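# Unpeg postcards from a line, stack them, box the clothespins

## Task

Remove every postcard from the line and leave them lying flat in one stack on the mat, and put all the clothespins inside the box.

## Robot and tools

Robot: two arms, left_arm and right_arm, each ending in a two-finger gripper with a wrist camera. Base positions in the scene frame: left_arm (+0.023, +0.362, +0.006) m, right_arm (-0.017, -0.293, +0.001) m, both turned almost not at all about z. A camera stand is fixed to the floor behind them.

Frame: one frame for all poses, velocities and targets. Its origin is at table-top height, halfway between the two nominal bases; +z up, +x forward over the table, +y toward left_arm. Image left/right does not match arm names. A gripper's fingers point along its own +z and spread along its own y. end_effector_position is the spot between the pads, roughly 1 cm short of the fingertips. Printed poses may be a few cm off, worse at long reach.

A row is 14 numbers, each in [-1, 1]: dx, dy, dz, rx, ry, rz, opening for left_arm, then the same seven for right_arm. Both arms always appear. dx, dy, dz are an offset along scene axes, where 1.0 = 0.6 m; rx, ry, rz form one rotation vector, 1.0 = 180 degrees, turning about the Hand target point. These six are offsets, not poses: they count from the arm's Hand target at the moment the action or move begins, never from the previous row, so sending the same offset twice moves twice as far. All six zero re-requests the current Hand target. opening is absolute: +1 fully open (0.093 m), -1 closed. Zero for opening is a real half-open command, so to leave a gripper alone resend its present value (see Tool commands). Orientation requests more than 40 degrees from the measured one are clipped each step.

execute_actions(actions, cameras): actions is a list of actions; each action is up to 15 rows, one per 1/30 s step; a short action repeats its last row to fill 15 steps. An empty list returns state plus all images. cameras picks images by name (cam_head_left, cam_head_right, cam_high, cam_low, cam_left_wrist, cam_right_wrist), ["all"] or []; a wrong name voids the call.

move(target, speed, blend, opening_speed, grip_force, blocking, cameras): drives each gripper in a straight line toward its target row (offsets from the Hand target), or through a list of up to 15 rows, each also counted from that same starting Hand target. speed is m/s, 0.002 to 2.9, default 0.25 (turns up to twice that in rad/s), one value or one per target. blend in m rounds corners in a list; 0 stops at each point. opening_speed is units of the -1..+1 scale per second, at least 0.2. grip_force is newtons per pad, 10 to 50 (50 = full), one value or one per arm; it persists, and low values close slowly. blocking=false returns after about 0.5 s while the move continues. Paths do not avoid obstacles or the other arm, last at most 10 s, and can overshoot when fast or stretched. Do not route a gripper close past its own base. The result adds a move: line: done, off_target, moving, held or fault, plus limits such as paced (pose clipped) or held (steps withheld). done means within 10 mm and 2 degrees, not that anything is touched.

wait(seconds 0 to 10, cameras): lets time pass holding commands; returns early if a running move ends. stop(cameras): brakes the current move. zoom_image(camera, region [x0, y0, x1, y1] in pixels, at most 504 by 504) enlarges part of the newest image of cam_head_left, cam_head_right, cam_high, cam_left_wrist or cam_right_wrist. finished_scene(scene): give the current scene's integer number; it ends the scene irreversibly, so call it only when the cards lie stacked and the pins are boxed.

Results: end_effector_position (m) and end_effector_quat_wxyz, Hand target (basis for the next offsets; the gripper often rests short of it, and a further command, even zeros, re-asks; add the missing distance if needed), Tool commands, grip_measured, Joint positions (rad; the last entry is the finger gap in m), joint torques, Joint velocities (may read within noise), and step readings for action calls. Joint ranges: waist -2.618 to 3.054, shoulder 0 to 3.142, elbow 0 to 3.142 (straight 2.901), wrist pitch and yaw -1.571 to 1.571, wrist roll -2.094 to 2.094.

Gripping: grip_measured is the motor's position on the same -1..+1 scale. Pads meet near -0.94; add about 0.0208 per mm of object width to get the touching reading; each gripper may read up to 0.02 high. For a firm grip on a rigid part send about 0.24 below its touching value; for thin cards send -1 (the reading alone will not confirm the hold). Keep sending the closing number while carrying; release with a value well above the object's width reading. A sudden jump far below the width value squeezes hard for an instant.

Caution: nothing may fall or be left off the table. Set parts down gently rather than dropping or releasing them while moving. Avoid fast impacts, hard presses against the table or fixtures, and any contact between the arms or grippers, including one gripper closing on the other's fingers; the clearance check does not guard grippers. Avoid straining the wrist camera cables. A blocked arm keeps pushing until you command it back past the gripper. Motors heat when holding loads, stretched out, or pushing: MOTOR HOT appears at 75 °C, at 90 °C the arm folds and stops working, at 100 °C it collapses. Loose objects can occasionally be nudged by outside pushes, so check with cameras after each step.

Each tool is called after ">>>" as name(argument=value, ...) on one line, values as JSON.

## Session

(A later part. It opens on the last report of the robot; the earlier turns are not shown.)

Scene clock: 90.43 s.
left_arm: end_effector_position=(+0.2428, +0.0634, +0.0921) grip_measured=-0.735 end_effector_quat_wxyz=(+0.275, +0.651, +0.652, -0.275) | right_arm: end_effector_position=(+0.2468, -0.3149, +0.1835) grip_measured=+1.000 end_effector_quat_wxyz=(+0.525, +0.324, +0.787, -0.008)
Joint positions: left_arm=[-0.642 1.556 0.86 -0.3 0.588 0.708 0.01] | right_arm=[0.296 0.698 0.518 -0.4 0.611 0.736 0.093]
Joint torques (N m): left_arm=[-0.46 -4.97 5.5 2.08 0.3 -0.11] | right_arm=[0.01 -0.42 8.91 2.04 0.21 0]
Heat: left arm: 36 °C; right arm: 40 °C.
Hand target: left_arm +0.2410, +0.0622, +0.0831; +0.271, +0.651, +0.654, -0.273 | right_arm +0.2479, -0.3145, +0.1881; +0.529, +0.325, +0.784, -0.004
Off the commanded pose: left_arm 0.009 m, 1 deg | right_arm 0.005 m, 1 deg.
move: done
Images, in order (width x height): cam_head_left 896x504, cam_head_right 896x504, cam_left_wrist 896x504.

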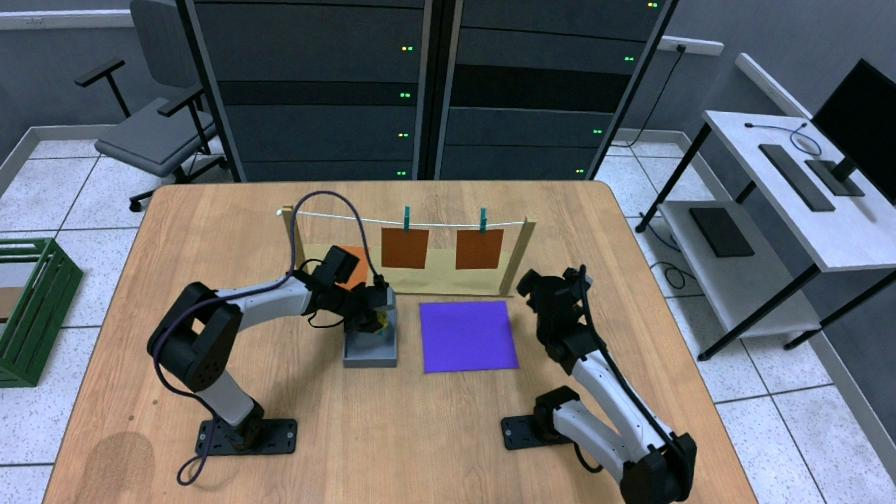

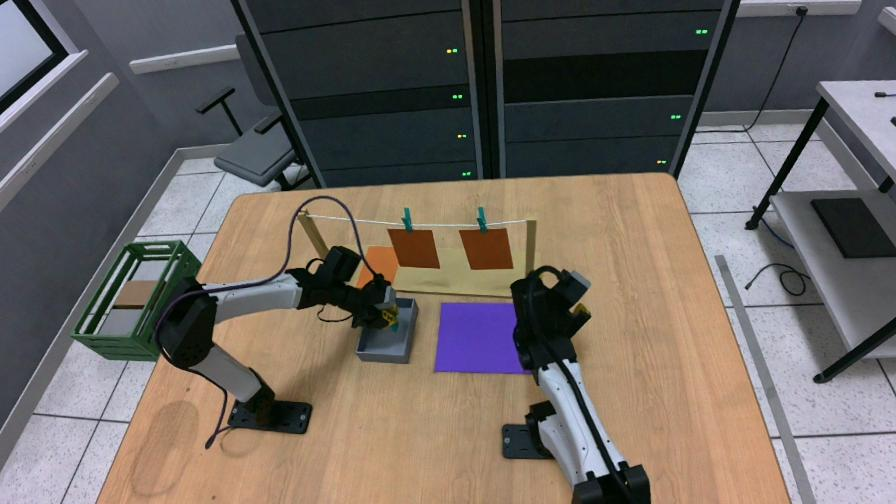

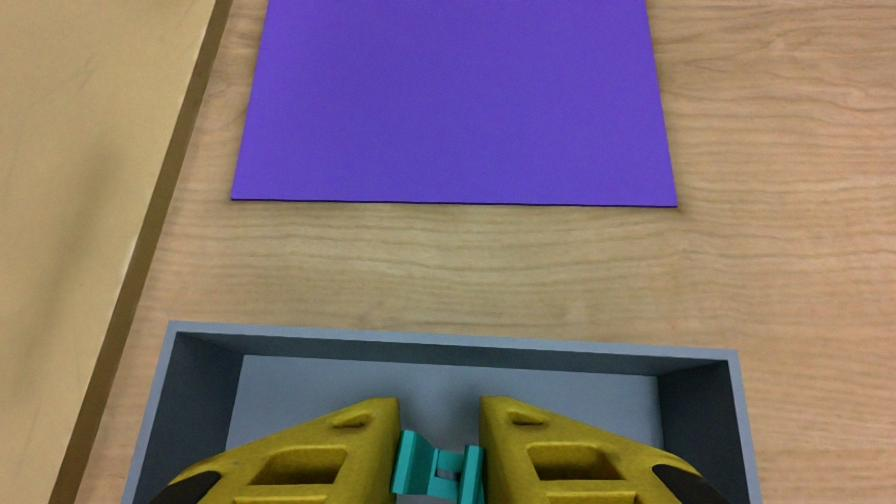

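Great. Go a bit lower, release slowly, then go to the middle pin.

>>> move(target=[[0,0.005,-0.042,0,0,0,-1,0,0,0,0,0,0,1],[0,0.005,-0.042,0,0,0,0,0,0,0,0,0,0,1],[0,0.03,0.1,0,0,0,0.2,0,0,0,0,0,0,1]], speed=0.12, opening_speed=0.5)

>>> move(target=[[0.05,0.1,0.45,0,0,0,0.6,0,0,0,0,0,0,1],[0.235,0.02,0.42,0,0,0,0.6,0,0,0,0,0,0,1]], blend=0.03, cameras=["cam_head_left","cam_low","cam_left_wrist"])

Scene clock: 102.70 s.
left_arm: end_effector_position=(+0.2349, +0.0833, +0.1222) grip_measured=+0.198 end_effector_quat_wxyz=(+0.245, +0.649, +0.667, -0.273) | right_arm: end_effector_position=(+0.2468, -0.3149, +0.1835) grip_measured=+1.000 end_effector_quat_wxyz=(+0.525, +0.324, +0.787, -0.008)
Joint positions: left_arm=[-0.609 1.475 0.949 -0.554 0.594 0.743 0.055] | right_arm=[0.296 0.698 0.518 -0.4 0.611 0.736 0.093]
Joint torques (N m): left_arm=[0.84 -8.27 10.3 1.44 0.54 0.04] | right_arm=[-0.18 -0.18 8.84 2 0.19 0.02]
Heat: left arm: 36 °C; right arm: 41 °C.
Hand target: left_arm +0.2410, +0.0802, +0.1431; +0.271, +0.651, +0.654, -0.273 | right_arm +0.2479, -0.3145, +0.1881; +0.529, +0.325, +0.784, -0.004
Off the commanded pose: left_arm 0.022 m, 3 deg | right_arm 0.005 m, 1 deg.
move: off_target (left_arm); target 3's new opening was sent with left_arm's hand 0.022 m and 3 deg from that target

Scene clock: 105.07 s.
left_arm: end_effector_position=(+0.3820, +0.0915, +0.3925) grip_measured=+0.598 end_effector_quat_wxyz=(+0.380, +0.604, +0.648, -0.265) | right_arm: end_effector_position=(+0.2468, -0.3149, +0.1835) grip_measured=+1.000 end_effector_quat_wxyz=(+0.525, +0.324, +0.787, -0.008)
Joint positions: left_arm=[-0.35 2.124 2.812 -1.575 0.744 0.833 0.074] | right_arm=[0.296 0.698 0.518 -0.4 0.611 0.736 0.093]
Joint torques (N m): left_arm=[0.59 -8.96 7.31 1.7 0.54 -0.1] | right_arm=[-0.28 -0.28 8.81 2.05 0.17 0.02]
Heat: left arm: 37 °C; right arm: 41 °C.
Hand target: left_arm +0.3819, +0.0922, +0.3953; +0.271, +0.651, +0.654, -0.273 | right_arm +0.2479, -0.3145, +0.1881; +0.529, +0.325, +0.784, -0.004
Off the commanded pose: left_arm 0.003 m, 14 deg | right_arm 0.005 m, 1 deg.
joint sent to its limit (left arm) — joint 4 (wrist pitch), lower limit. The joint targets are off in orientation, not in position.
move: off_target (left_arm)
Images, in order (width x height): cam_head_left 896x504, cam_low 896x504, cam_left_wrist 896x504.

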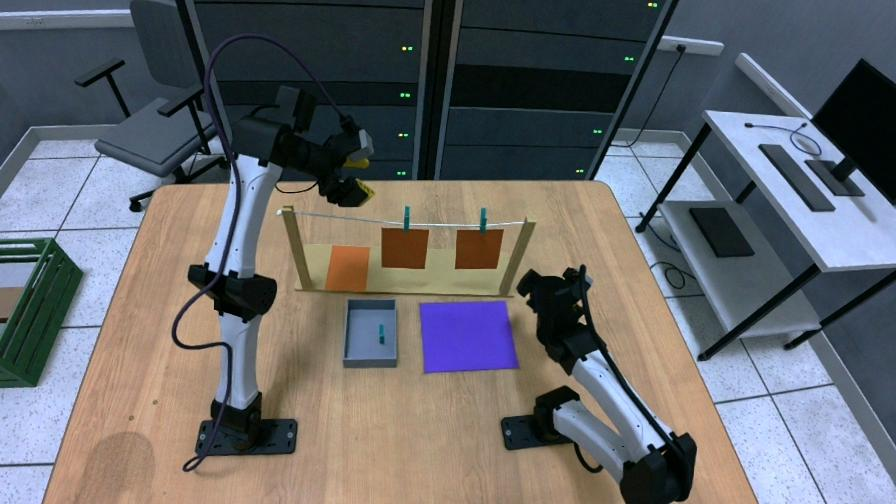

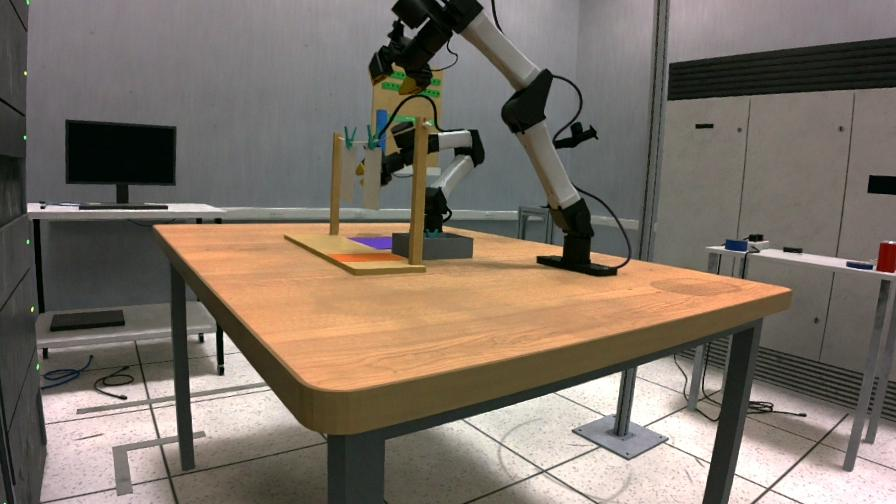

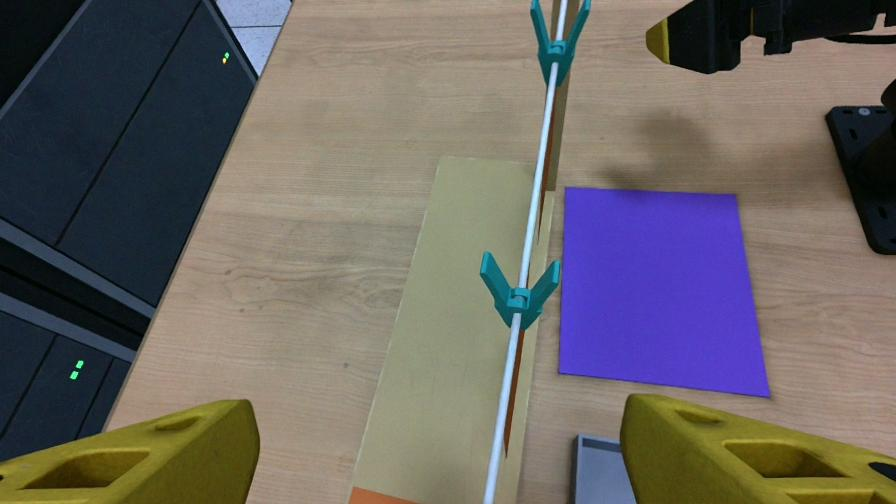

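>>> move(target=[-0.005,-0.07,-0.1,0,0,0,0.6,0,0,0,0,0,0,1], speed=0.15, cameras=["cam_low","cam_left_wrist"])

>>> zoom_image(camera="cam_low", region=[300, 60, 500, 180])

Scene clock: 116.03 s.
left_arm: end_effector_position=(+0.3766, +0.0530, +0.3497) grip_measured=+0.598 end_effector_quat_wxyz=(+0.325, +0.633, +0.648, -0.272) | right_arm: end_effector_position=(+0.2468, -0.3149, +0.1835) grip_measured=+1.000 end_effector_quat_wxyz=(+0.525, +0.324, +0.787, -0.008)
Joint positions: left_arm=[-0.448 2.196 2.786 -1.575 0.693 0.844 0.074] | right_arm=[0.296 0.698 0.518 -0.4 0.611 0.736 0.093]
Joint torques (N m): left_arm=[-0.23 -8.94 4.4 1.56 0.36 0.07] | right_arm=[-0.13 -0.2 8.87 2 0.2 0.05]
Heat: left arm: 37 °C; right arm: 41 °C.
Hand target: left_arm +0.3789, +0.0503, +0.3352; +0.271, +0.651, +0.654, -0.273 | right_arm +0.2479, -0.3145, +0.1881; +0.529, +0.325, +0.784, -0.004
Off the commanded pose: left_arm 0.015 m, 7 deg | right_arm 0.005 m, 1 deg.
joint sent to its limit (left arm) — joint 4 (wrist pitch), lower limit. The joint targets are off in orientation, not in position.
move: off_target (left_arm)
Images, in order (width x height): cam_low 896x504, cam_left_wrist 896x504.

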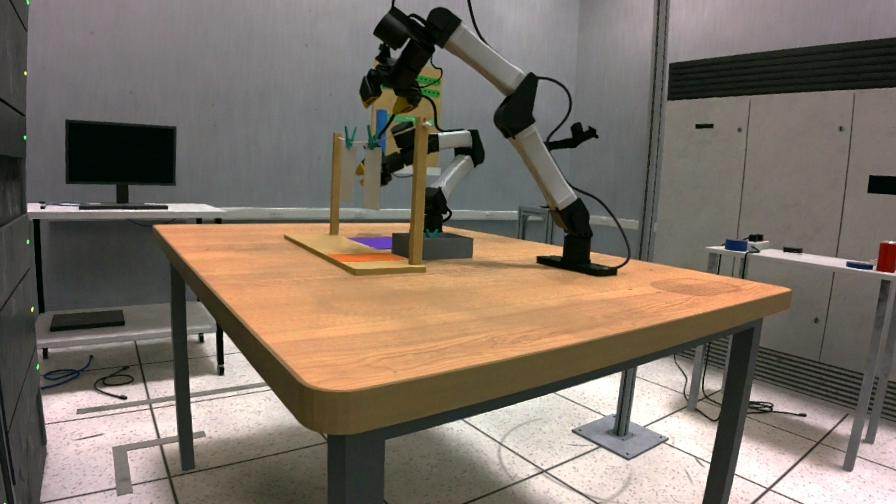

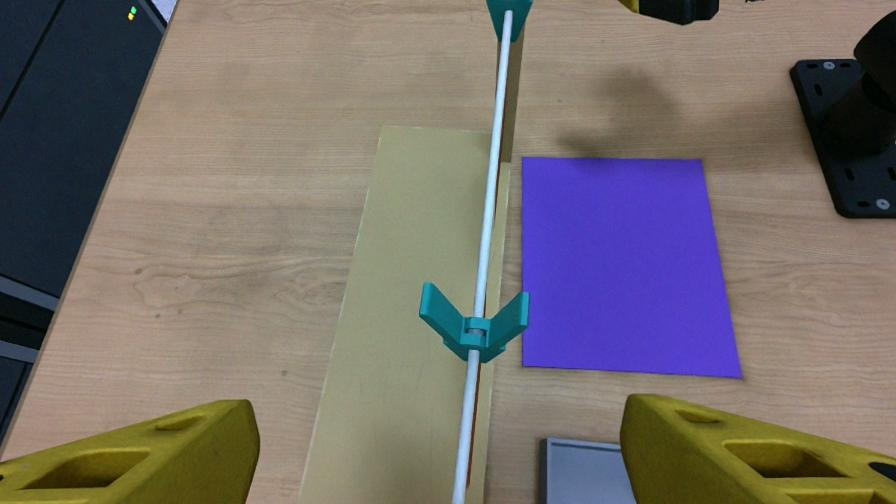

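Scaled by 2.520 from the camera's 896x504 image, which has a finer 1280x720 frame.

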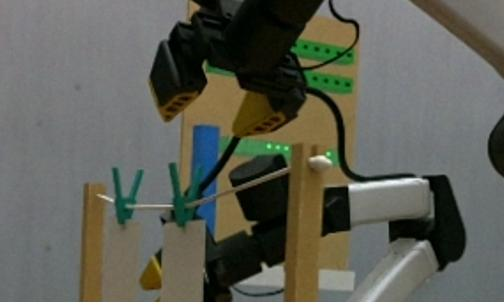

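>>> move(target=[0,-0.027,-0.06,0,0,0,0.6,0,0,0,0,0,0,1], speed=0.08, cameras=["cam_low","cam_left_wrist"])

>>> zoom_image(camera="cam_low", region=[300, 60, 500, 180])

Scene clock: 125.17 s.
left_arm: end_effector_position=(+0.3731, +0.0399, +0.3112) grip_measured=+0.598 end_effector_quat_wxyz=(+0.275, +0.647, +0.656, -0.276) | right_arm: end_effector_position=(+0.2468, -0.3149, +0.1835) grip_measured=+1.000 end_effector_quat_wxyz=(+0.525, +0.324, +0.787, -0.008)
Joint positions: left_arm=[-0.484 2.2 2.656 -1.547 0.668 0.864 0.074] | right_arm=[0.296 0.698 0.518 -0.4 0.611 0.736 0.093]
Joint torques (N m): left_arm=[-0.36 -9.59 4.49 1.8 0.39 0.05] | right_arm=[-0.14 -0.25 8.96 2.02 0.23 0]
Heat: left arm: 36 °C; right arm: 41 °C.
Hand target: left_arm +0.3789, +0.0340, +0.2992; +0.271, +0.651, +0.654, -0.274 | right_arm +0.2479, -0.3145, +0.1881; +0.529, +0.325, +0.784, -0.004
Off the commanded pose: left_arm 0.015 m, 1 deg | right_arm 0.005 m, 1 deg.
move: off_target (left_arm)
Images, in order (width x height): cam_low 896x504, cam_left_wrist 896x504.

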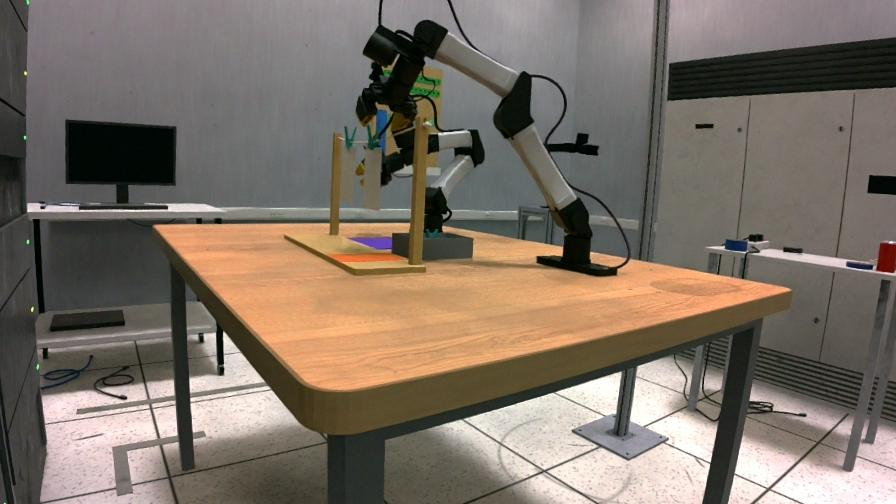

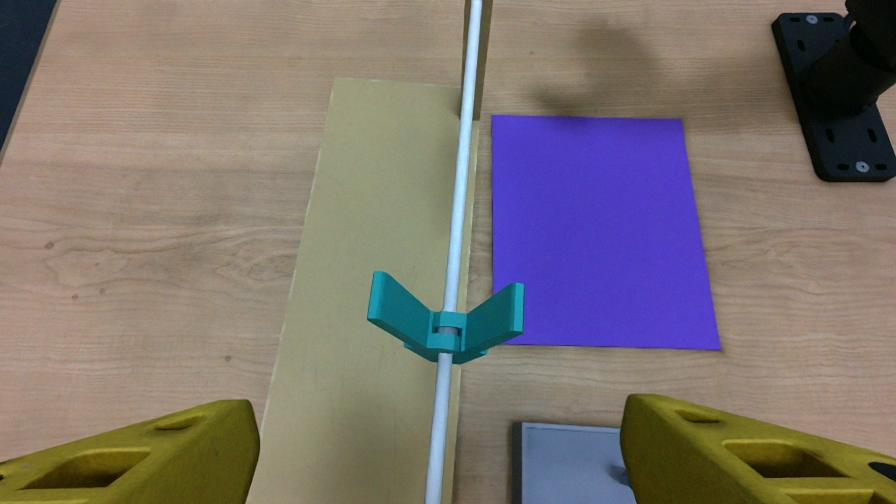

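Scaled by 2.520 from the camera's 896x504 image, which has a finer 1280x720 frame.

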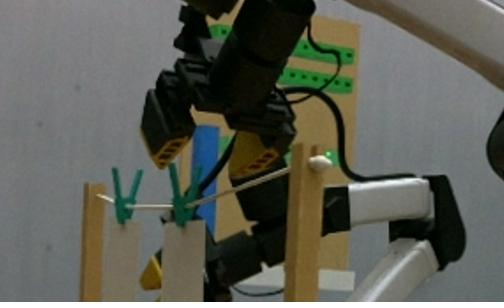

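>>> move(target=[0.0,-0.055,-0.006,0,0,0,0.6,0,0,0,0,0,0,1], speed=0.08, cameras=["cam_left_wrist"])

Scene clock: 132.00 s.
left_arm: end_effector_position=(+0.3769, +0.0036, +0.3013) grip_measured=+0.598 end_effector_quat_wxyz=(+0.281, +0.651, +0.650, -0.274) | right_arm: end_effector_position=(+0.2468, -0.3149, +0.1835) grip_measured=+1.000 end_effector_quat_wxyz=(+0.525, +0.324, +0.787, -0.008)
Joint positions: left_arm=[-0.552 2.314 2.803 -1.524 0.637 0.8 0.074] | right_arm=[0.296 0.698 0.518 -0.4 0.611 0.736 0.093]
Joint torques (N m): left_arm=[-0.12 -9.7 8.7 1.47 0.35 -0.11] | right_arm=[-0.29 -0.16 8.87 2.02 0.22 0.04]
Heat: left arm: 37 °C; right arm: 41 °C.
Hand target: left_arm +0.3789, +0.0010, +0.2956; +0.271, +0.651, +0.654, -0.273 | right_arm +0.2479, -0.3145, +0.1881; +0.529, +0.325, +0.784, -0.004
Off the commanded pose: left_arm 0.007 m, 1 deg | right_arm 0.005 m, 1 deg.
move: done
Images, in order (width x height): cam_left_wrist 896x504.

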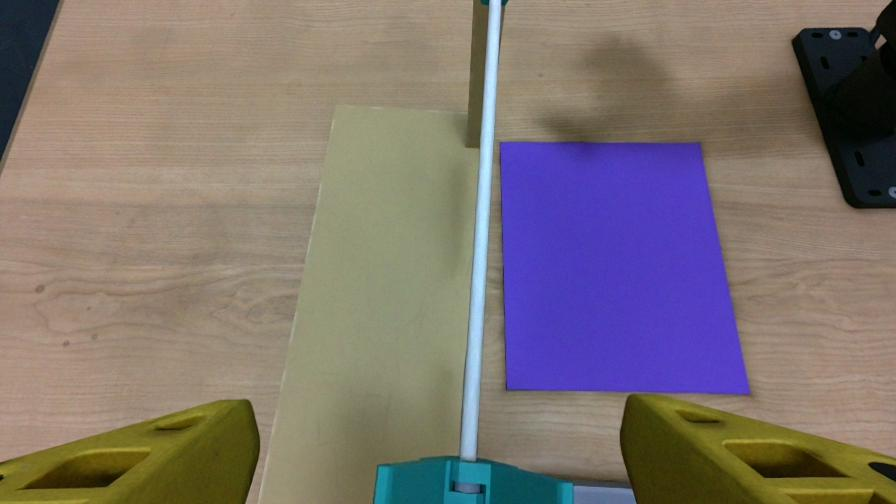

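>>> move(target=[[-0.01,0.008,0.014,0,0,0,0.6,0,0,0,0,0,0,1],[-0.01,0.008,0.014,0,0,0,-1,0,0,0,0,0,0,1]], speed=0.08, opening_speed=1, cameras=["cam_head_left","cam_left_wrist"])

Scene clock: 139.07 s.
left_arm: end_effector_position=(+0.3719, +0.0070, +0.3051) grip_measured=-0.725 end_effector_quat_wxyz=(+0.277, +0.650, +0.652, -0.275) | right_arm: end_effector_position=(+0.2468, -0.3149, +0.1835) grip_measured=+1.000 end_effector_quat_wxyz=(+0.525, +0.324, +0.787, -0.008)
Joint positions: left_arm=[-0.552 2.314 2.829 -1.559 0.637 0.799 0.01] | right_arm=[0.296 0.698 0.518 -0.4 0.611 0.736 0.093]
Joint torques (N m): left_arm=[-0.03 -10.29 8.59 1.47 0.36 -0.12] | right_arm=[-0.17 -0.35 8.9 2.01 0.22 0]
Heat: left arm: 38 °C; right arm: 42 °C.
Hand target: left_arm +0.3729, +0.0058, +0.3039; +0.271, +0.651, +0.654, -0.273 | right_arm +0.2479, -0.3145, +0.1881; +0.529, +0.325, +0.784, -0.004
Off the commanded pose: left_arm 0.002 m, 1 deg | right_arm 0.005 m, 1 deg.
move: done
Images, in order (width x height): cam_head_left 896x504, cam_left_wrist 896x504.

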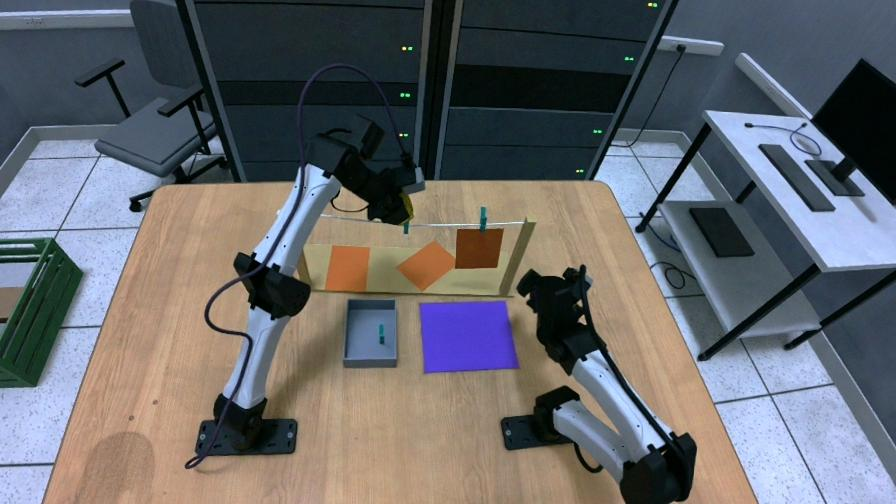

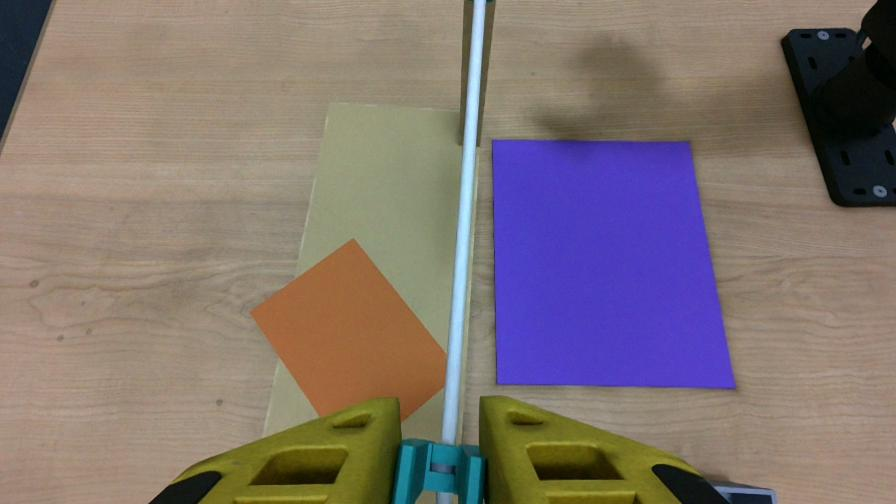

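>>> move(target=[[0,0,0.19,0,0,0,-1,0,0,0,0,0,0,1],[-0.15,0.07,0.15,0,0,0,-1,0,0,0,0,0,0,1],[-0.24,0.1,-0.39,0,0,0,-1,0,0,0,0,0,0,1],[-0.24,0.1,-0.39,0,0,0,0,0,0,0,0,0,0,1]], blend=[0.02,0.02,0,0], opening_speed=0.5, cameras=["cam_head_left","cam_left_wrist"])

Scene clock: 151.50 s.
left_arm: end_effector_position=(+0.2316, +0.0663, +0.0786) grip_measured=-0.002 end_effector_quat_wxyz=(+0.275, +0.651, +0.652, -0.274) | right_arm: end_effector_position=(+0.2468, -0.3149, +0.1835) grip_measured=+1.000 end_effector_quat_wxyz=(+0.525, +0.324, +0.787, -0.008)
Joint positions: left_arm=[-0.66 1.542 0.783 -0.227 0.578 0.69 0.045] | right_arm=[0.296 0.698 0.518 -0.4 0.611 0.736 0.093]
Joint torques (N m): left_arm=[-0.46 -4.83 5.24 2.11 0.32 -0.12] | right_arm=[-0.1 -0.25 8.87 2.03 0.24 0.02]
Heat: left arm: 38 °C; right arm: 42 °C.
Hand target: left_arm +0.2290, +0.0658, +0.0699; +0.271, +0.651, +0.654, -0.273 | right_arm +0.2479, -0.3145, +0.1881; +0.529, +0.325, +0.784, -0.004
Off the commanded pose: left_arm 0.009 m, 1 deg | right_arm 0.005 m, 1 deg.
elbow stopped short (left arm): the move would have taken joint 3 (elbow) straighter than the controller allows.
move: done
Images, in order (width x height): cam_head_left 896x504, cam_left_wrist 896x504.

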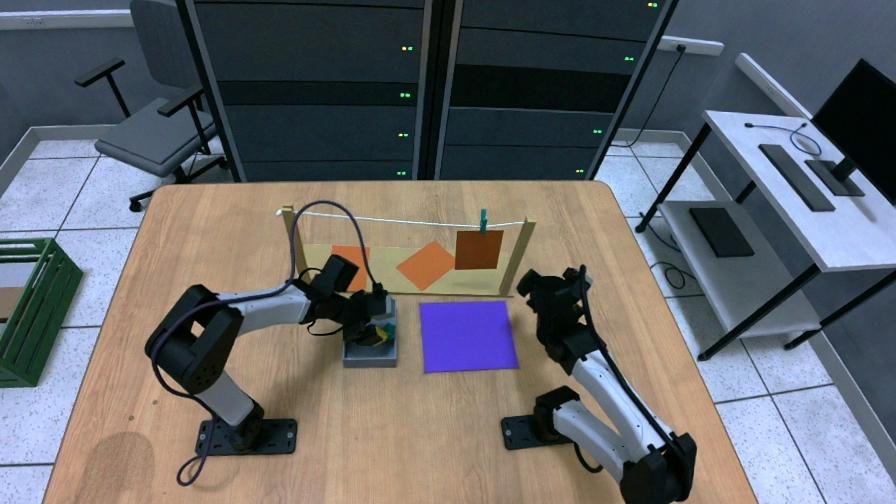

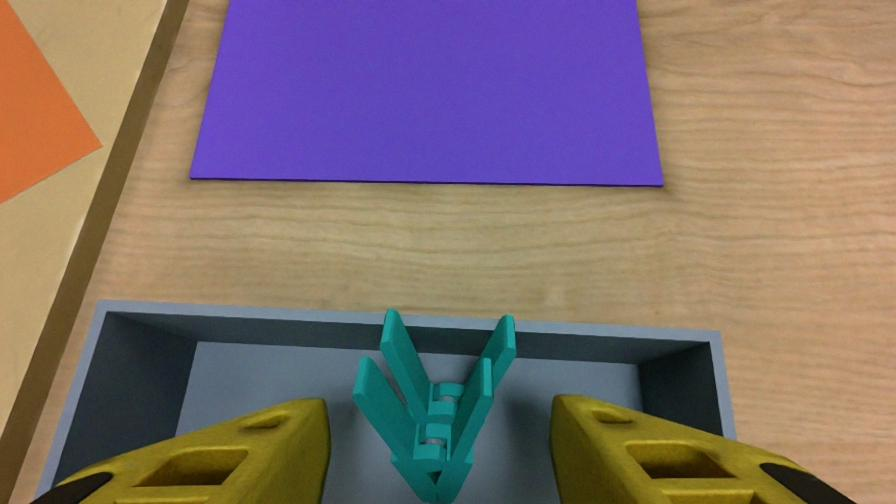

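>>> move(target=[[0,0.03,0.1,0,0,0,0.4,0,0,0,0,0,0,1],[0.1,0.06,0.55,0,0,0,0.6,0,0,0,0,0,0,1],[0.25,-0.23,0.46,0,0,0,0.6,0,0,0,0,0,0,1]], speed=0.2, blend=0.03, cameras=["cam_head_left","cam_left_wrist"])

Scene clock: 161.67 s.
left_arm: end_effector_position=(+0.3735, -0.0656, +0.3419) grip_measured=+0.598 end_effector_quat_wxyz=(+0.366, +0.601, +0.646, -0.296) | right_arm: end_effector_position=(+0.2468, -0.3149, +0.1835) grip_measured=+1.000 end_effector_quat_wxyz=(+0.525, +0.324, +0.787, -0.008)
Joint positions: left_arm=[-0.679 2.322 2.835 -1.238 0.573 0.518 0.074] | right_arm=[0.296 0.698 0.518 -0.4 0.611 0.736 0.093]
Joint torques (N m): left_arm=[-0.21 -10.66 8.91 2.5 0.25 -0.12] | right_arm=[-0.23 -0.35 8.88 1.99 0.23 0.05]
Heat: left arm: 38 °C; right arm: 42 °C.
Hand target: left_arm +0.3789, -0.0722, +0.3461; +0.271, +0.651, +0.654, -0.273 | right_arm +0.2479, -0.3145, +0.1881; +0.529, +0.325, +0.784, -0.004
Off the commanded pose: left_arm 0.009 m, 13 deg | right_arm 0.005 m, 1 deg.
elbow stopped short (left arm): the move would have taken joint 3 (elbow) straighter than the controller allows.
move: off_target (left_arm); blend cut to 0 m at target 2; target 2's new opening was sent with left_arm's hand 0.003 m and 8 deg from that target
Images, in order (width x height): cam_head_left 896x504, cam_left_wrist 896x504.

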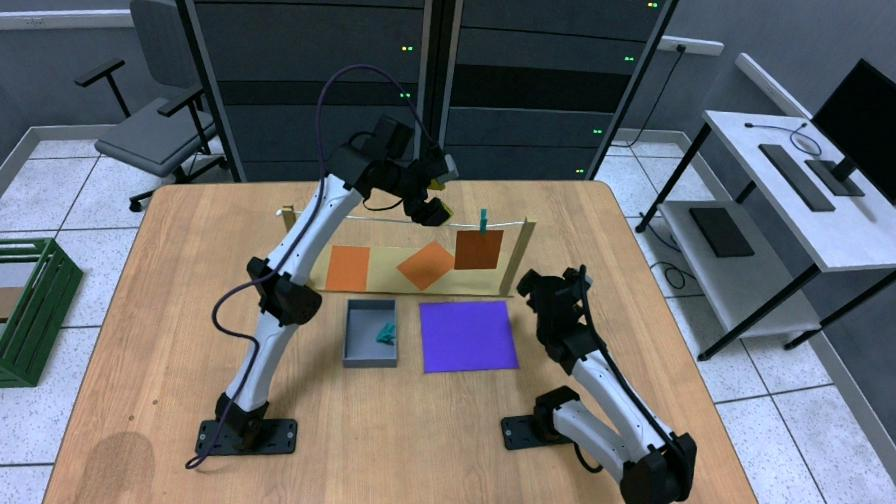

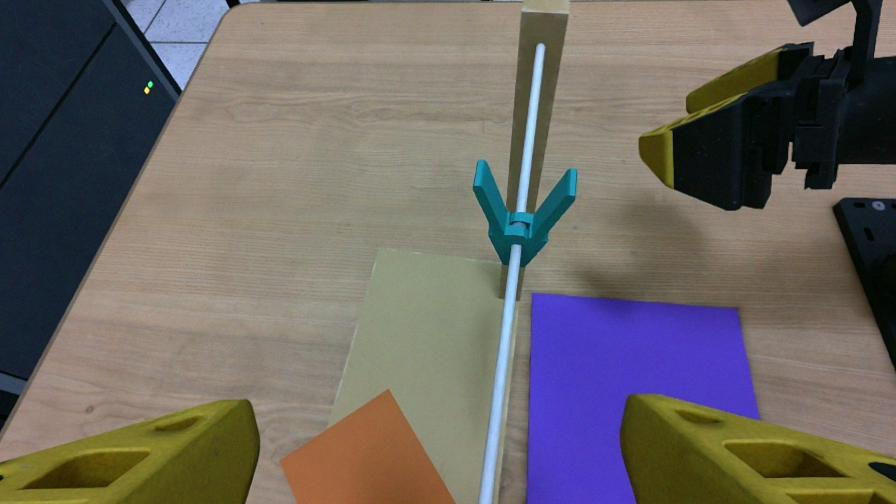

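>>> move(target=[-0.005,-0.055,-0.055,0,0,0,0.6,0,0,0,0,0,0,1], speed=0.1, cameras=["cam_left_wrist"])

Scene clock: 168.50 s.
left_arm: end_effector_position=(+0.3708, -0.0963, +0.3130) grip_measured=+0.598 end_effector_quat_wxyz=(+0.353, +0.609, +0.647, -0.293) | right_arm: end_effector_position=(+0.2468, -0.3149, +0.1835) grip_measured=+1.000 end_effector_quat_wxyz=(+0.525, +0.324, +0.787, -0.008)
Joint positions: left_arm=[-0.732 2.387 2.835 -1.187 0.536 0.497 0.074] | right_arm=[0.296 0.698 0.518 -0.4 0.611 0.736 0.093]
Joint torques (N m): left_arm=[-0.43 -10.82 9.17 2.48 0.23 -0.1] | right_arm=[-0.13 -0.38 8.85 2.02 0.21 0.02]
Heat: left arm: 40 °C; right arm: 42 °C.
Hand target: left_arm +0.3758, -0.1052, +0.3130; +0.271, +0.651, +0.654, -0.273 | right_arm +0.2479, -0.3145, +0.1881; +0.529, +0.325, +0.784, -0.004
Off the commanded pose: left_arm 0.010 m, 11 deg | right_arm 0.005 m, 1 deg.
elbow stopped short (left arm): the move would have taken joint 3 (elbow) straighter than the controller allows.
move: off_target (left_arm)
Images, in order (width x height): cam_left_wrist 896x504.

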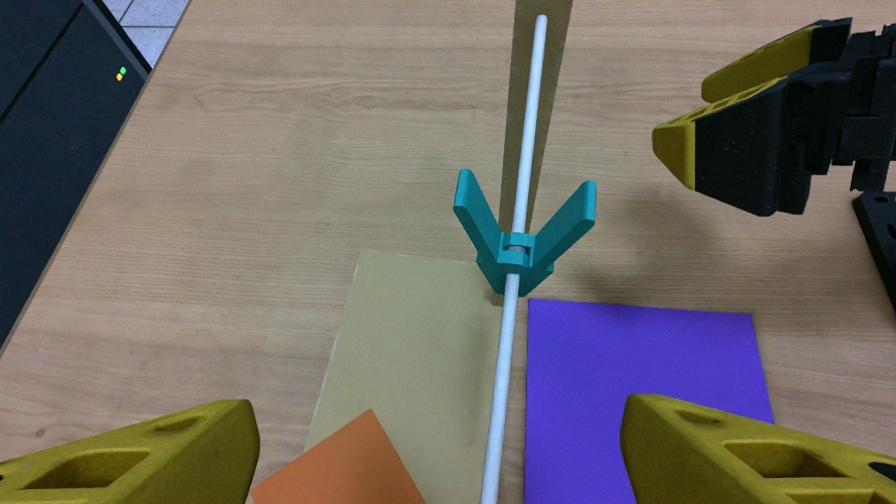

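>>> move(target=[-0.018,-0.05,-0.004,0,0,0,0.6,0,0,0,0,0,0,1], speed=0.1, cameras=["cam_left_wrist","cam_low"])

>>> zoom_image(camera="cam_low", region=[300, 60, 500, 180])

Scene clock: 175.30 s.
left_arm: end_effector_position=(+0.3603, -0.1259, +0.3115) grip_measured=+0.598 end_effector_quat_wxyz=(+0.366, +0.603, +0.642, -0.299) | right_arm: end_effector_position=(+0.2468, -0.3149, +0.1835) grip_measured=+1.000 end_effector_quat_wxyz=(+0.525, +0.324, +0.787, -0.008)
Joint positions: left_arm=[-0.791 2.411 2.835 -1.104 0.497 0.437 0.074] | right_arm=[0.296 0.698 0.518 -0.4 0.611 0.736 0.093]
Joint torques (N m): left_arm=[-0.39 -10.91 9.33 2.59 0.18 -0.11] | right_arm=[-0.06 -0.25 8.85 1.99 0.2 0.05]
Heat: left arm: 40 °C; right arm: 42 °C.
Hand target: left_arm +0.3650, -0.1353, +0.3106; +0.271, +0.651, +0.654, -0.273 | right_arm +0.2479, -0.3145, +0.1881; +0.529, +0.325, +0.784, -0.004
Off the commanded pose: left_arm 0.011 m, 13 deg | right_arm 0.005 m, 1 deg.
elbow stopped short (left arm): the move would have taken joint 3 (elbow) straighter than the controller allows.
move: off_target (left_arm)
Images, in order (width x height): cam_low 896x504, cam_left_wrist 896x504.

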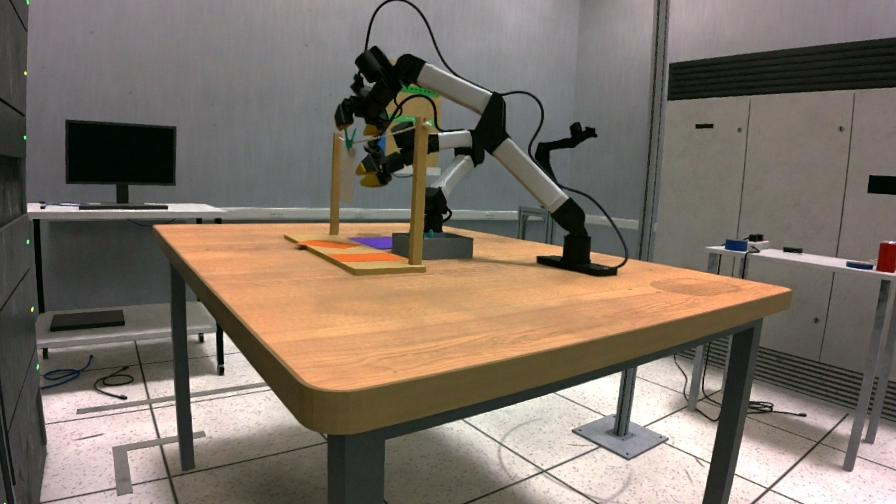

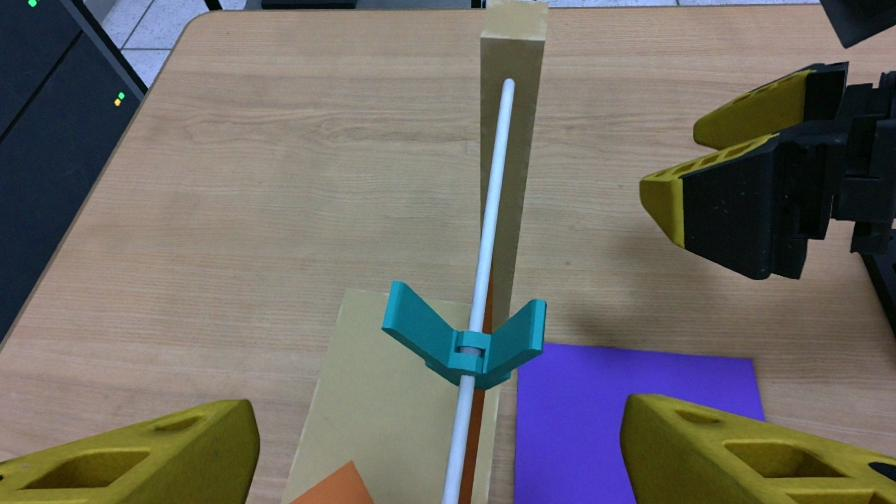

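Scaled by 2.520 from the camera's 896x504 image, which has a finer 1280x720 frame.

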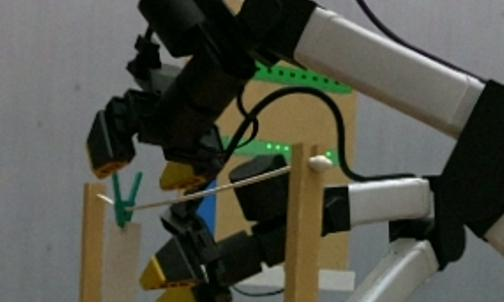

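>>> move(target=[-0.009,-0.036,-0.009,0,0,0,0.6,0,0,0,0,0,0,1], speed=0.08, cameras=["cam_left_wrist"])

Scene clock: 180.53 s.
left_arm: end_effector_position=(+0.3555, -0.1472, +0.3065) grip_measured=+0.598 end_effector_quat_wxyz=(+0.376, +0.599, +0.639, -0.304) | right_arm: end_effector_position=(+0.2468, -0.3149, +0.1835) grip_measured=+1.000 end_effector_quat_wxyz=(+0.525, +0.324, +0.787, -0.008)
Joint positions: left_arm=[-0.827 2.437 2.835 -1.039 0.471 0.399 0.074] | right_arm=[0.296 0.698 0.518 -0.4 0.611 0.736 0.093]
Joint torques (N m): left_arm=[-0.42 -11.18 9.46 2.68 0.17 -0.11] | right_arm=[-0.12 -0.24 8.75 2.03 0.23 0.01]
Heat: left arm: 41 °C; right arm: 43 °C.
Hand target: left_arm +0.3596, -0.1569, +0.3052; +0.271, +0.651, +0.654, -0.273 | right_arm +0.2479, -0.3145, +0.1881; +0.529, +0.325, +0.784, -0.004
Off the commanded pose: left_arm 0.011 m, 14 deg | right_arm 0.005 m, 1 deg.
elbow stopped short (left arm): the move would have taken joint 3 (elbow) straighter than the controller allows.
move: off_target (left_arm)
Images, in order (width x height): cam_left_wrist 896x504.

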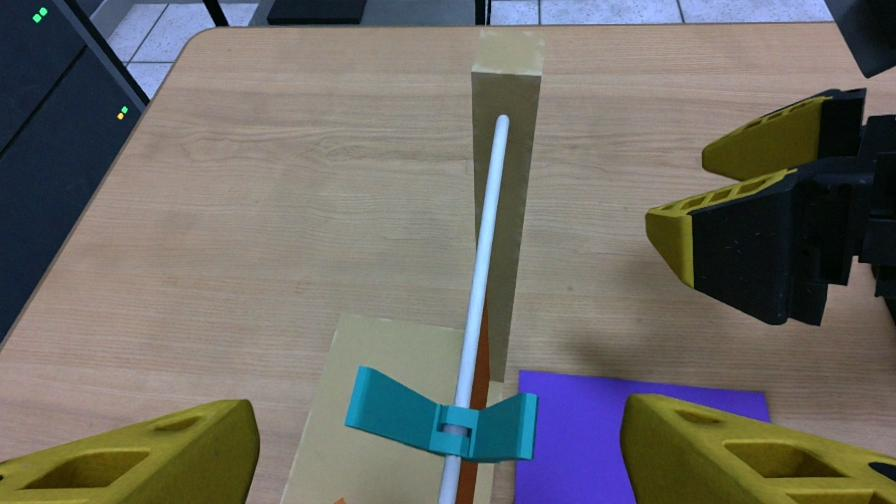

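One more step then close.

>>> move(target=[[-0.003,-0.013,0,0,0,0,0.6,0,0,0,0,0,0,1],[-0.003,-0.013,0,0,0,0,-1,0,0,0,0,0,0,1]], speed=0.08, opening_speed=1, cameras=["cam_head_left","cam_left_wrist"])

Scene clock: 188.30 s.
left_arm: end_effector_position=(+0.3550, -0.1555, +0.3067) grip_measured=-0.699 end_effector_quat_wxyz=(+0.384, +0.595, +0.636, -0.307) | right_arm: end_effector_position=(+0.2468, -0.3149, +0.1835) grip_measured=+1.000 end_effector_quat_wxyz=(+0.525, +0.324, +0.787, -0.008)
Joint positions: left_arm=[-0.839 2.447 2.835 -1.004 0.461 0.382 0.012] | right_arm=[0.296 0.698 0.518 -0.4 0.611 0.736 0.093]
Joint torques (N m): left_arm=[-0.46 -11.43 9.55 2.63 0.18 -0.11] | right_arm=[-0.14 -0.25 8.77 2.01 0.2 0.03]
Heat: left arm: 42 °C; right arm: 43 °C.
Hand target: left_arm +0.3579, -0.1647, +0.3051; +0.271, +0.651, +0.654, -0.273 | right_arm +0.2479, -0.3145, +0.1881; +0.529, +0.325, +0.784, -0.004
Off the commanded pose: left_arm 0.010 m, 15 deg | right_arm 0.005 m, 1 deg.
elbow stopped short (left arm): the move would have taken joint 3 (elbow) straighter than the controller allows.
move: off_target (left_arm); target 2's new opening was sent with left_arm's hand 0.010 m and 15 deg from that target
Images, in order (width x height): cam_head_left 896x504, cam_left_wrist 896x504.

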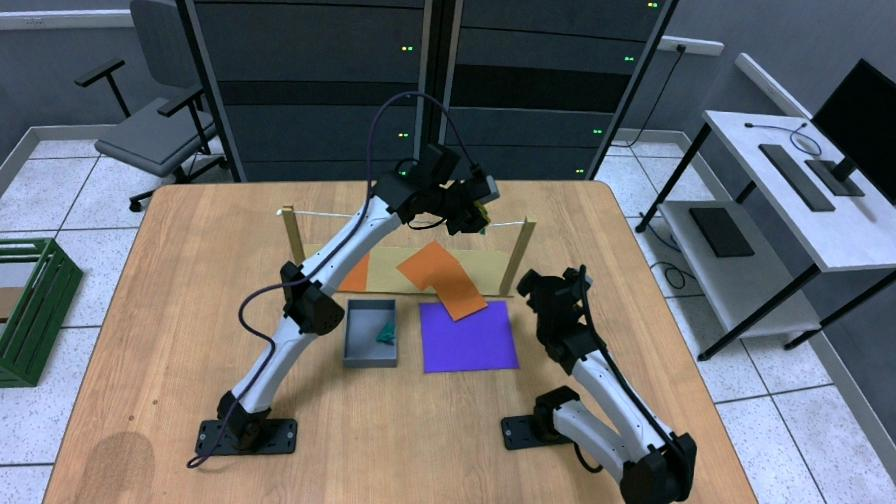

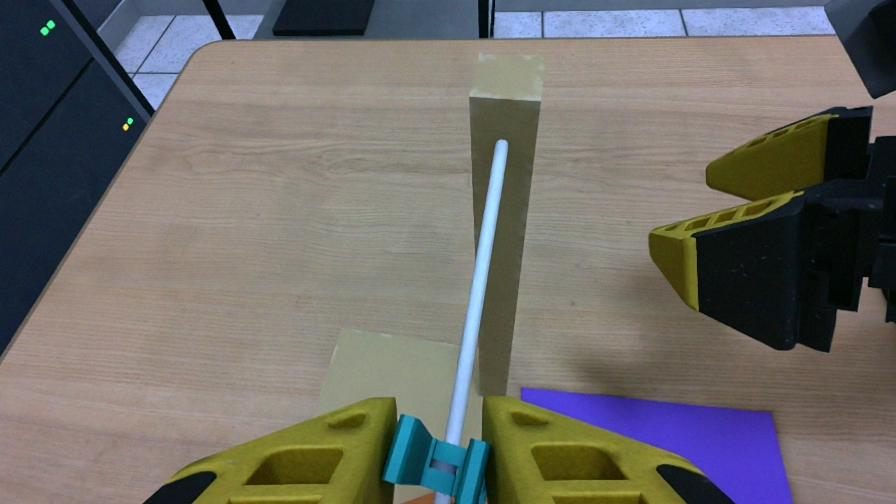

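>>> move(target=[[-0.02,0,0.16,0,0,0,-1,0,0,0,0,0,0,1],[-0.15,0.25,0.15,0,0,0,-1,0,0,0,0,0,0,1],[-0.235,0.38,-0.375,0,0,0,-1,0,0,0,0,0,0,1],[-0.235,0.38,-0.375,0,0,0,0,0,0,0,0,0,0,1]], blend=[0.02,0.02,0,0], opening_speed=0.5, cameras=["cam_head_left","cam_left_wrist"])

Scene clock: 208.17 s.
left_arm: end_effector_position=(+0.2157, +0.0633, +0.0745) grip_measured=-0.002 end_effector_quat_wxyz=(+0.255, +0.654, +0.659, -0.269) | right_arm: end_effector_position=(+0.2468, -0.3149, +0.1835) grip_measured=+1.000 end_effector_quat_wxyz=(+0.525, +0.324, +0.787, -0.008)
Joint positions: left_arm=[-0.713 1.526 0.773 -0.253 0.538 0.65 0.045] | right_arm=[0.296 0.698 0.518 -0.4 0.611 0.736 0.093]
Joint torques (N m): left_arm=[0.68 -8.02 5.35 2.08 0.49 -0.06] | right_arm=[-0.23 -0.38 8.65 2.03 0.2 0]
Heat: left arm: 47 °C; right arm: 43 °C.
Hand target: left_arm +0.2168, +0.0633, +0.0802; +0.271, +0.651, +0.654, -0.273 | right_arm +0.2479, -0.3145, +0.1881; +0.529, +0.325, +0.784, -0.004
Off the commanded pose: left_arm 0.006 m, 2 deg | right_arm 0.005 m, 1 deg.
elbow stopped short (left arm): the move would have taken joint 3 (elbow) straighter than the controller allows.
move: done
Images, in order (width x height): cam_head_left 896x504, cam_left_wrist 896x504.

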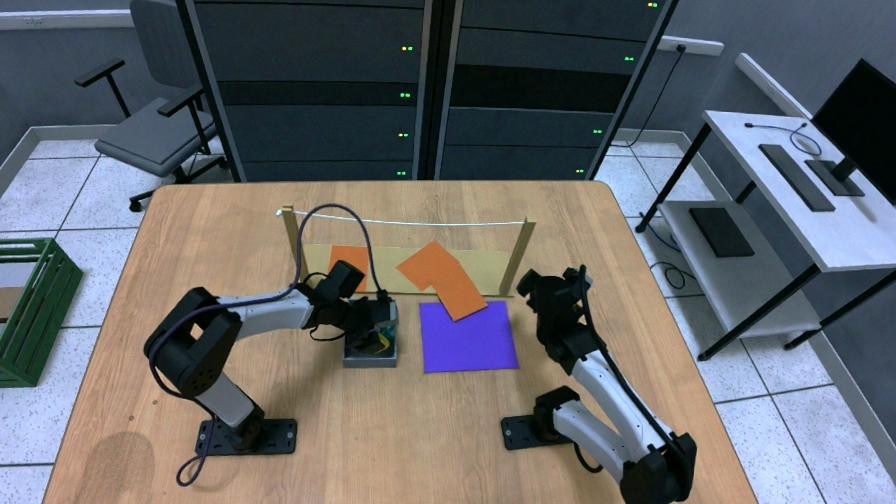

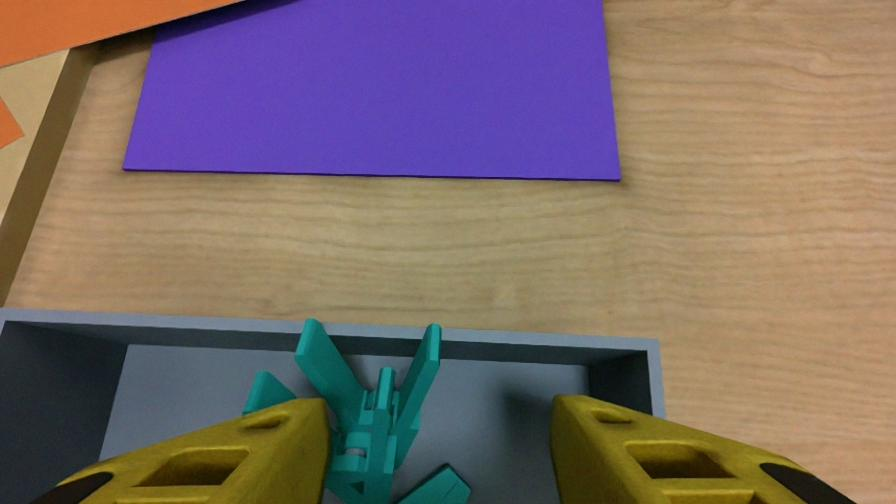

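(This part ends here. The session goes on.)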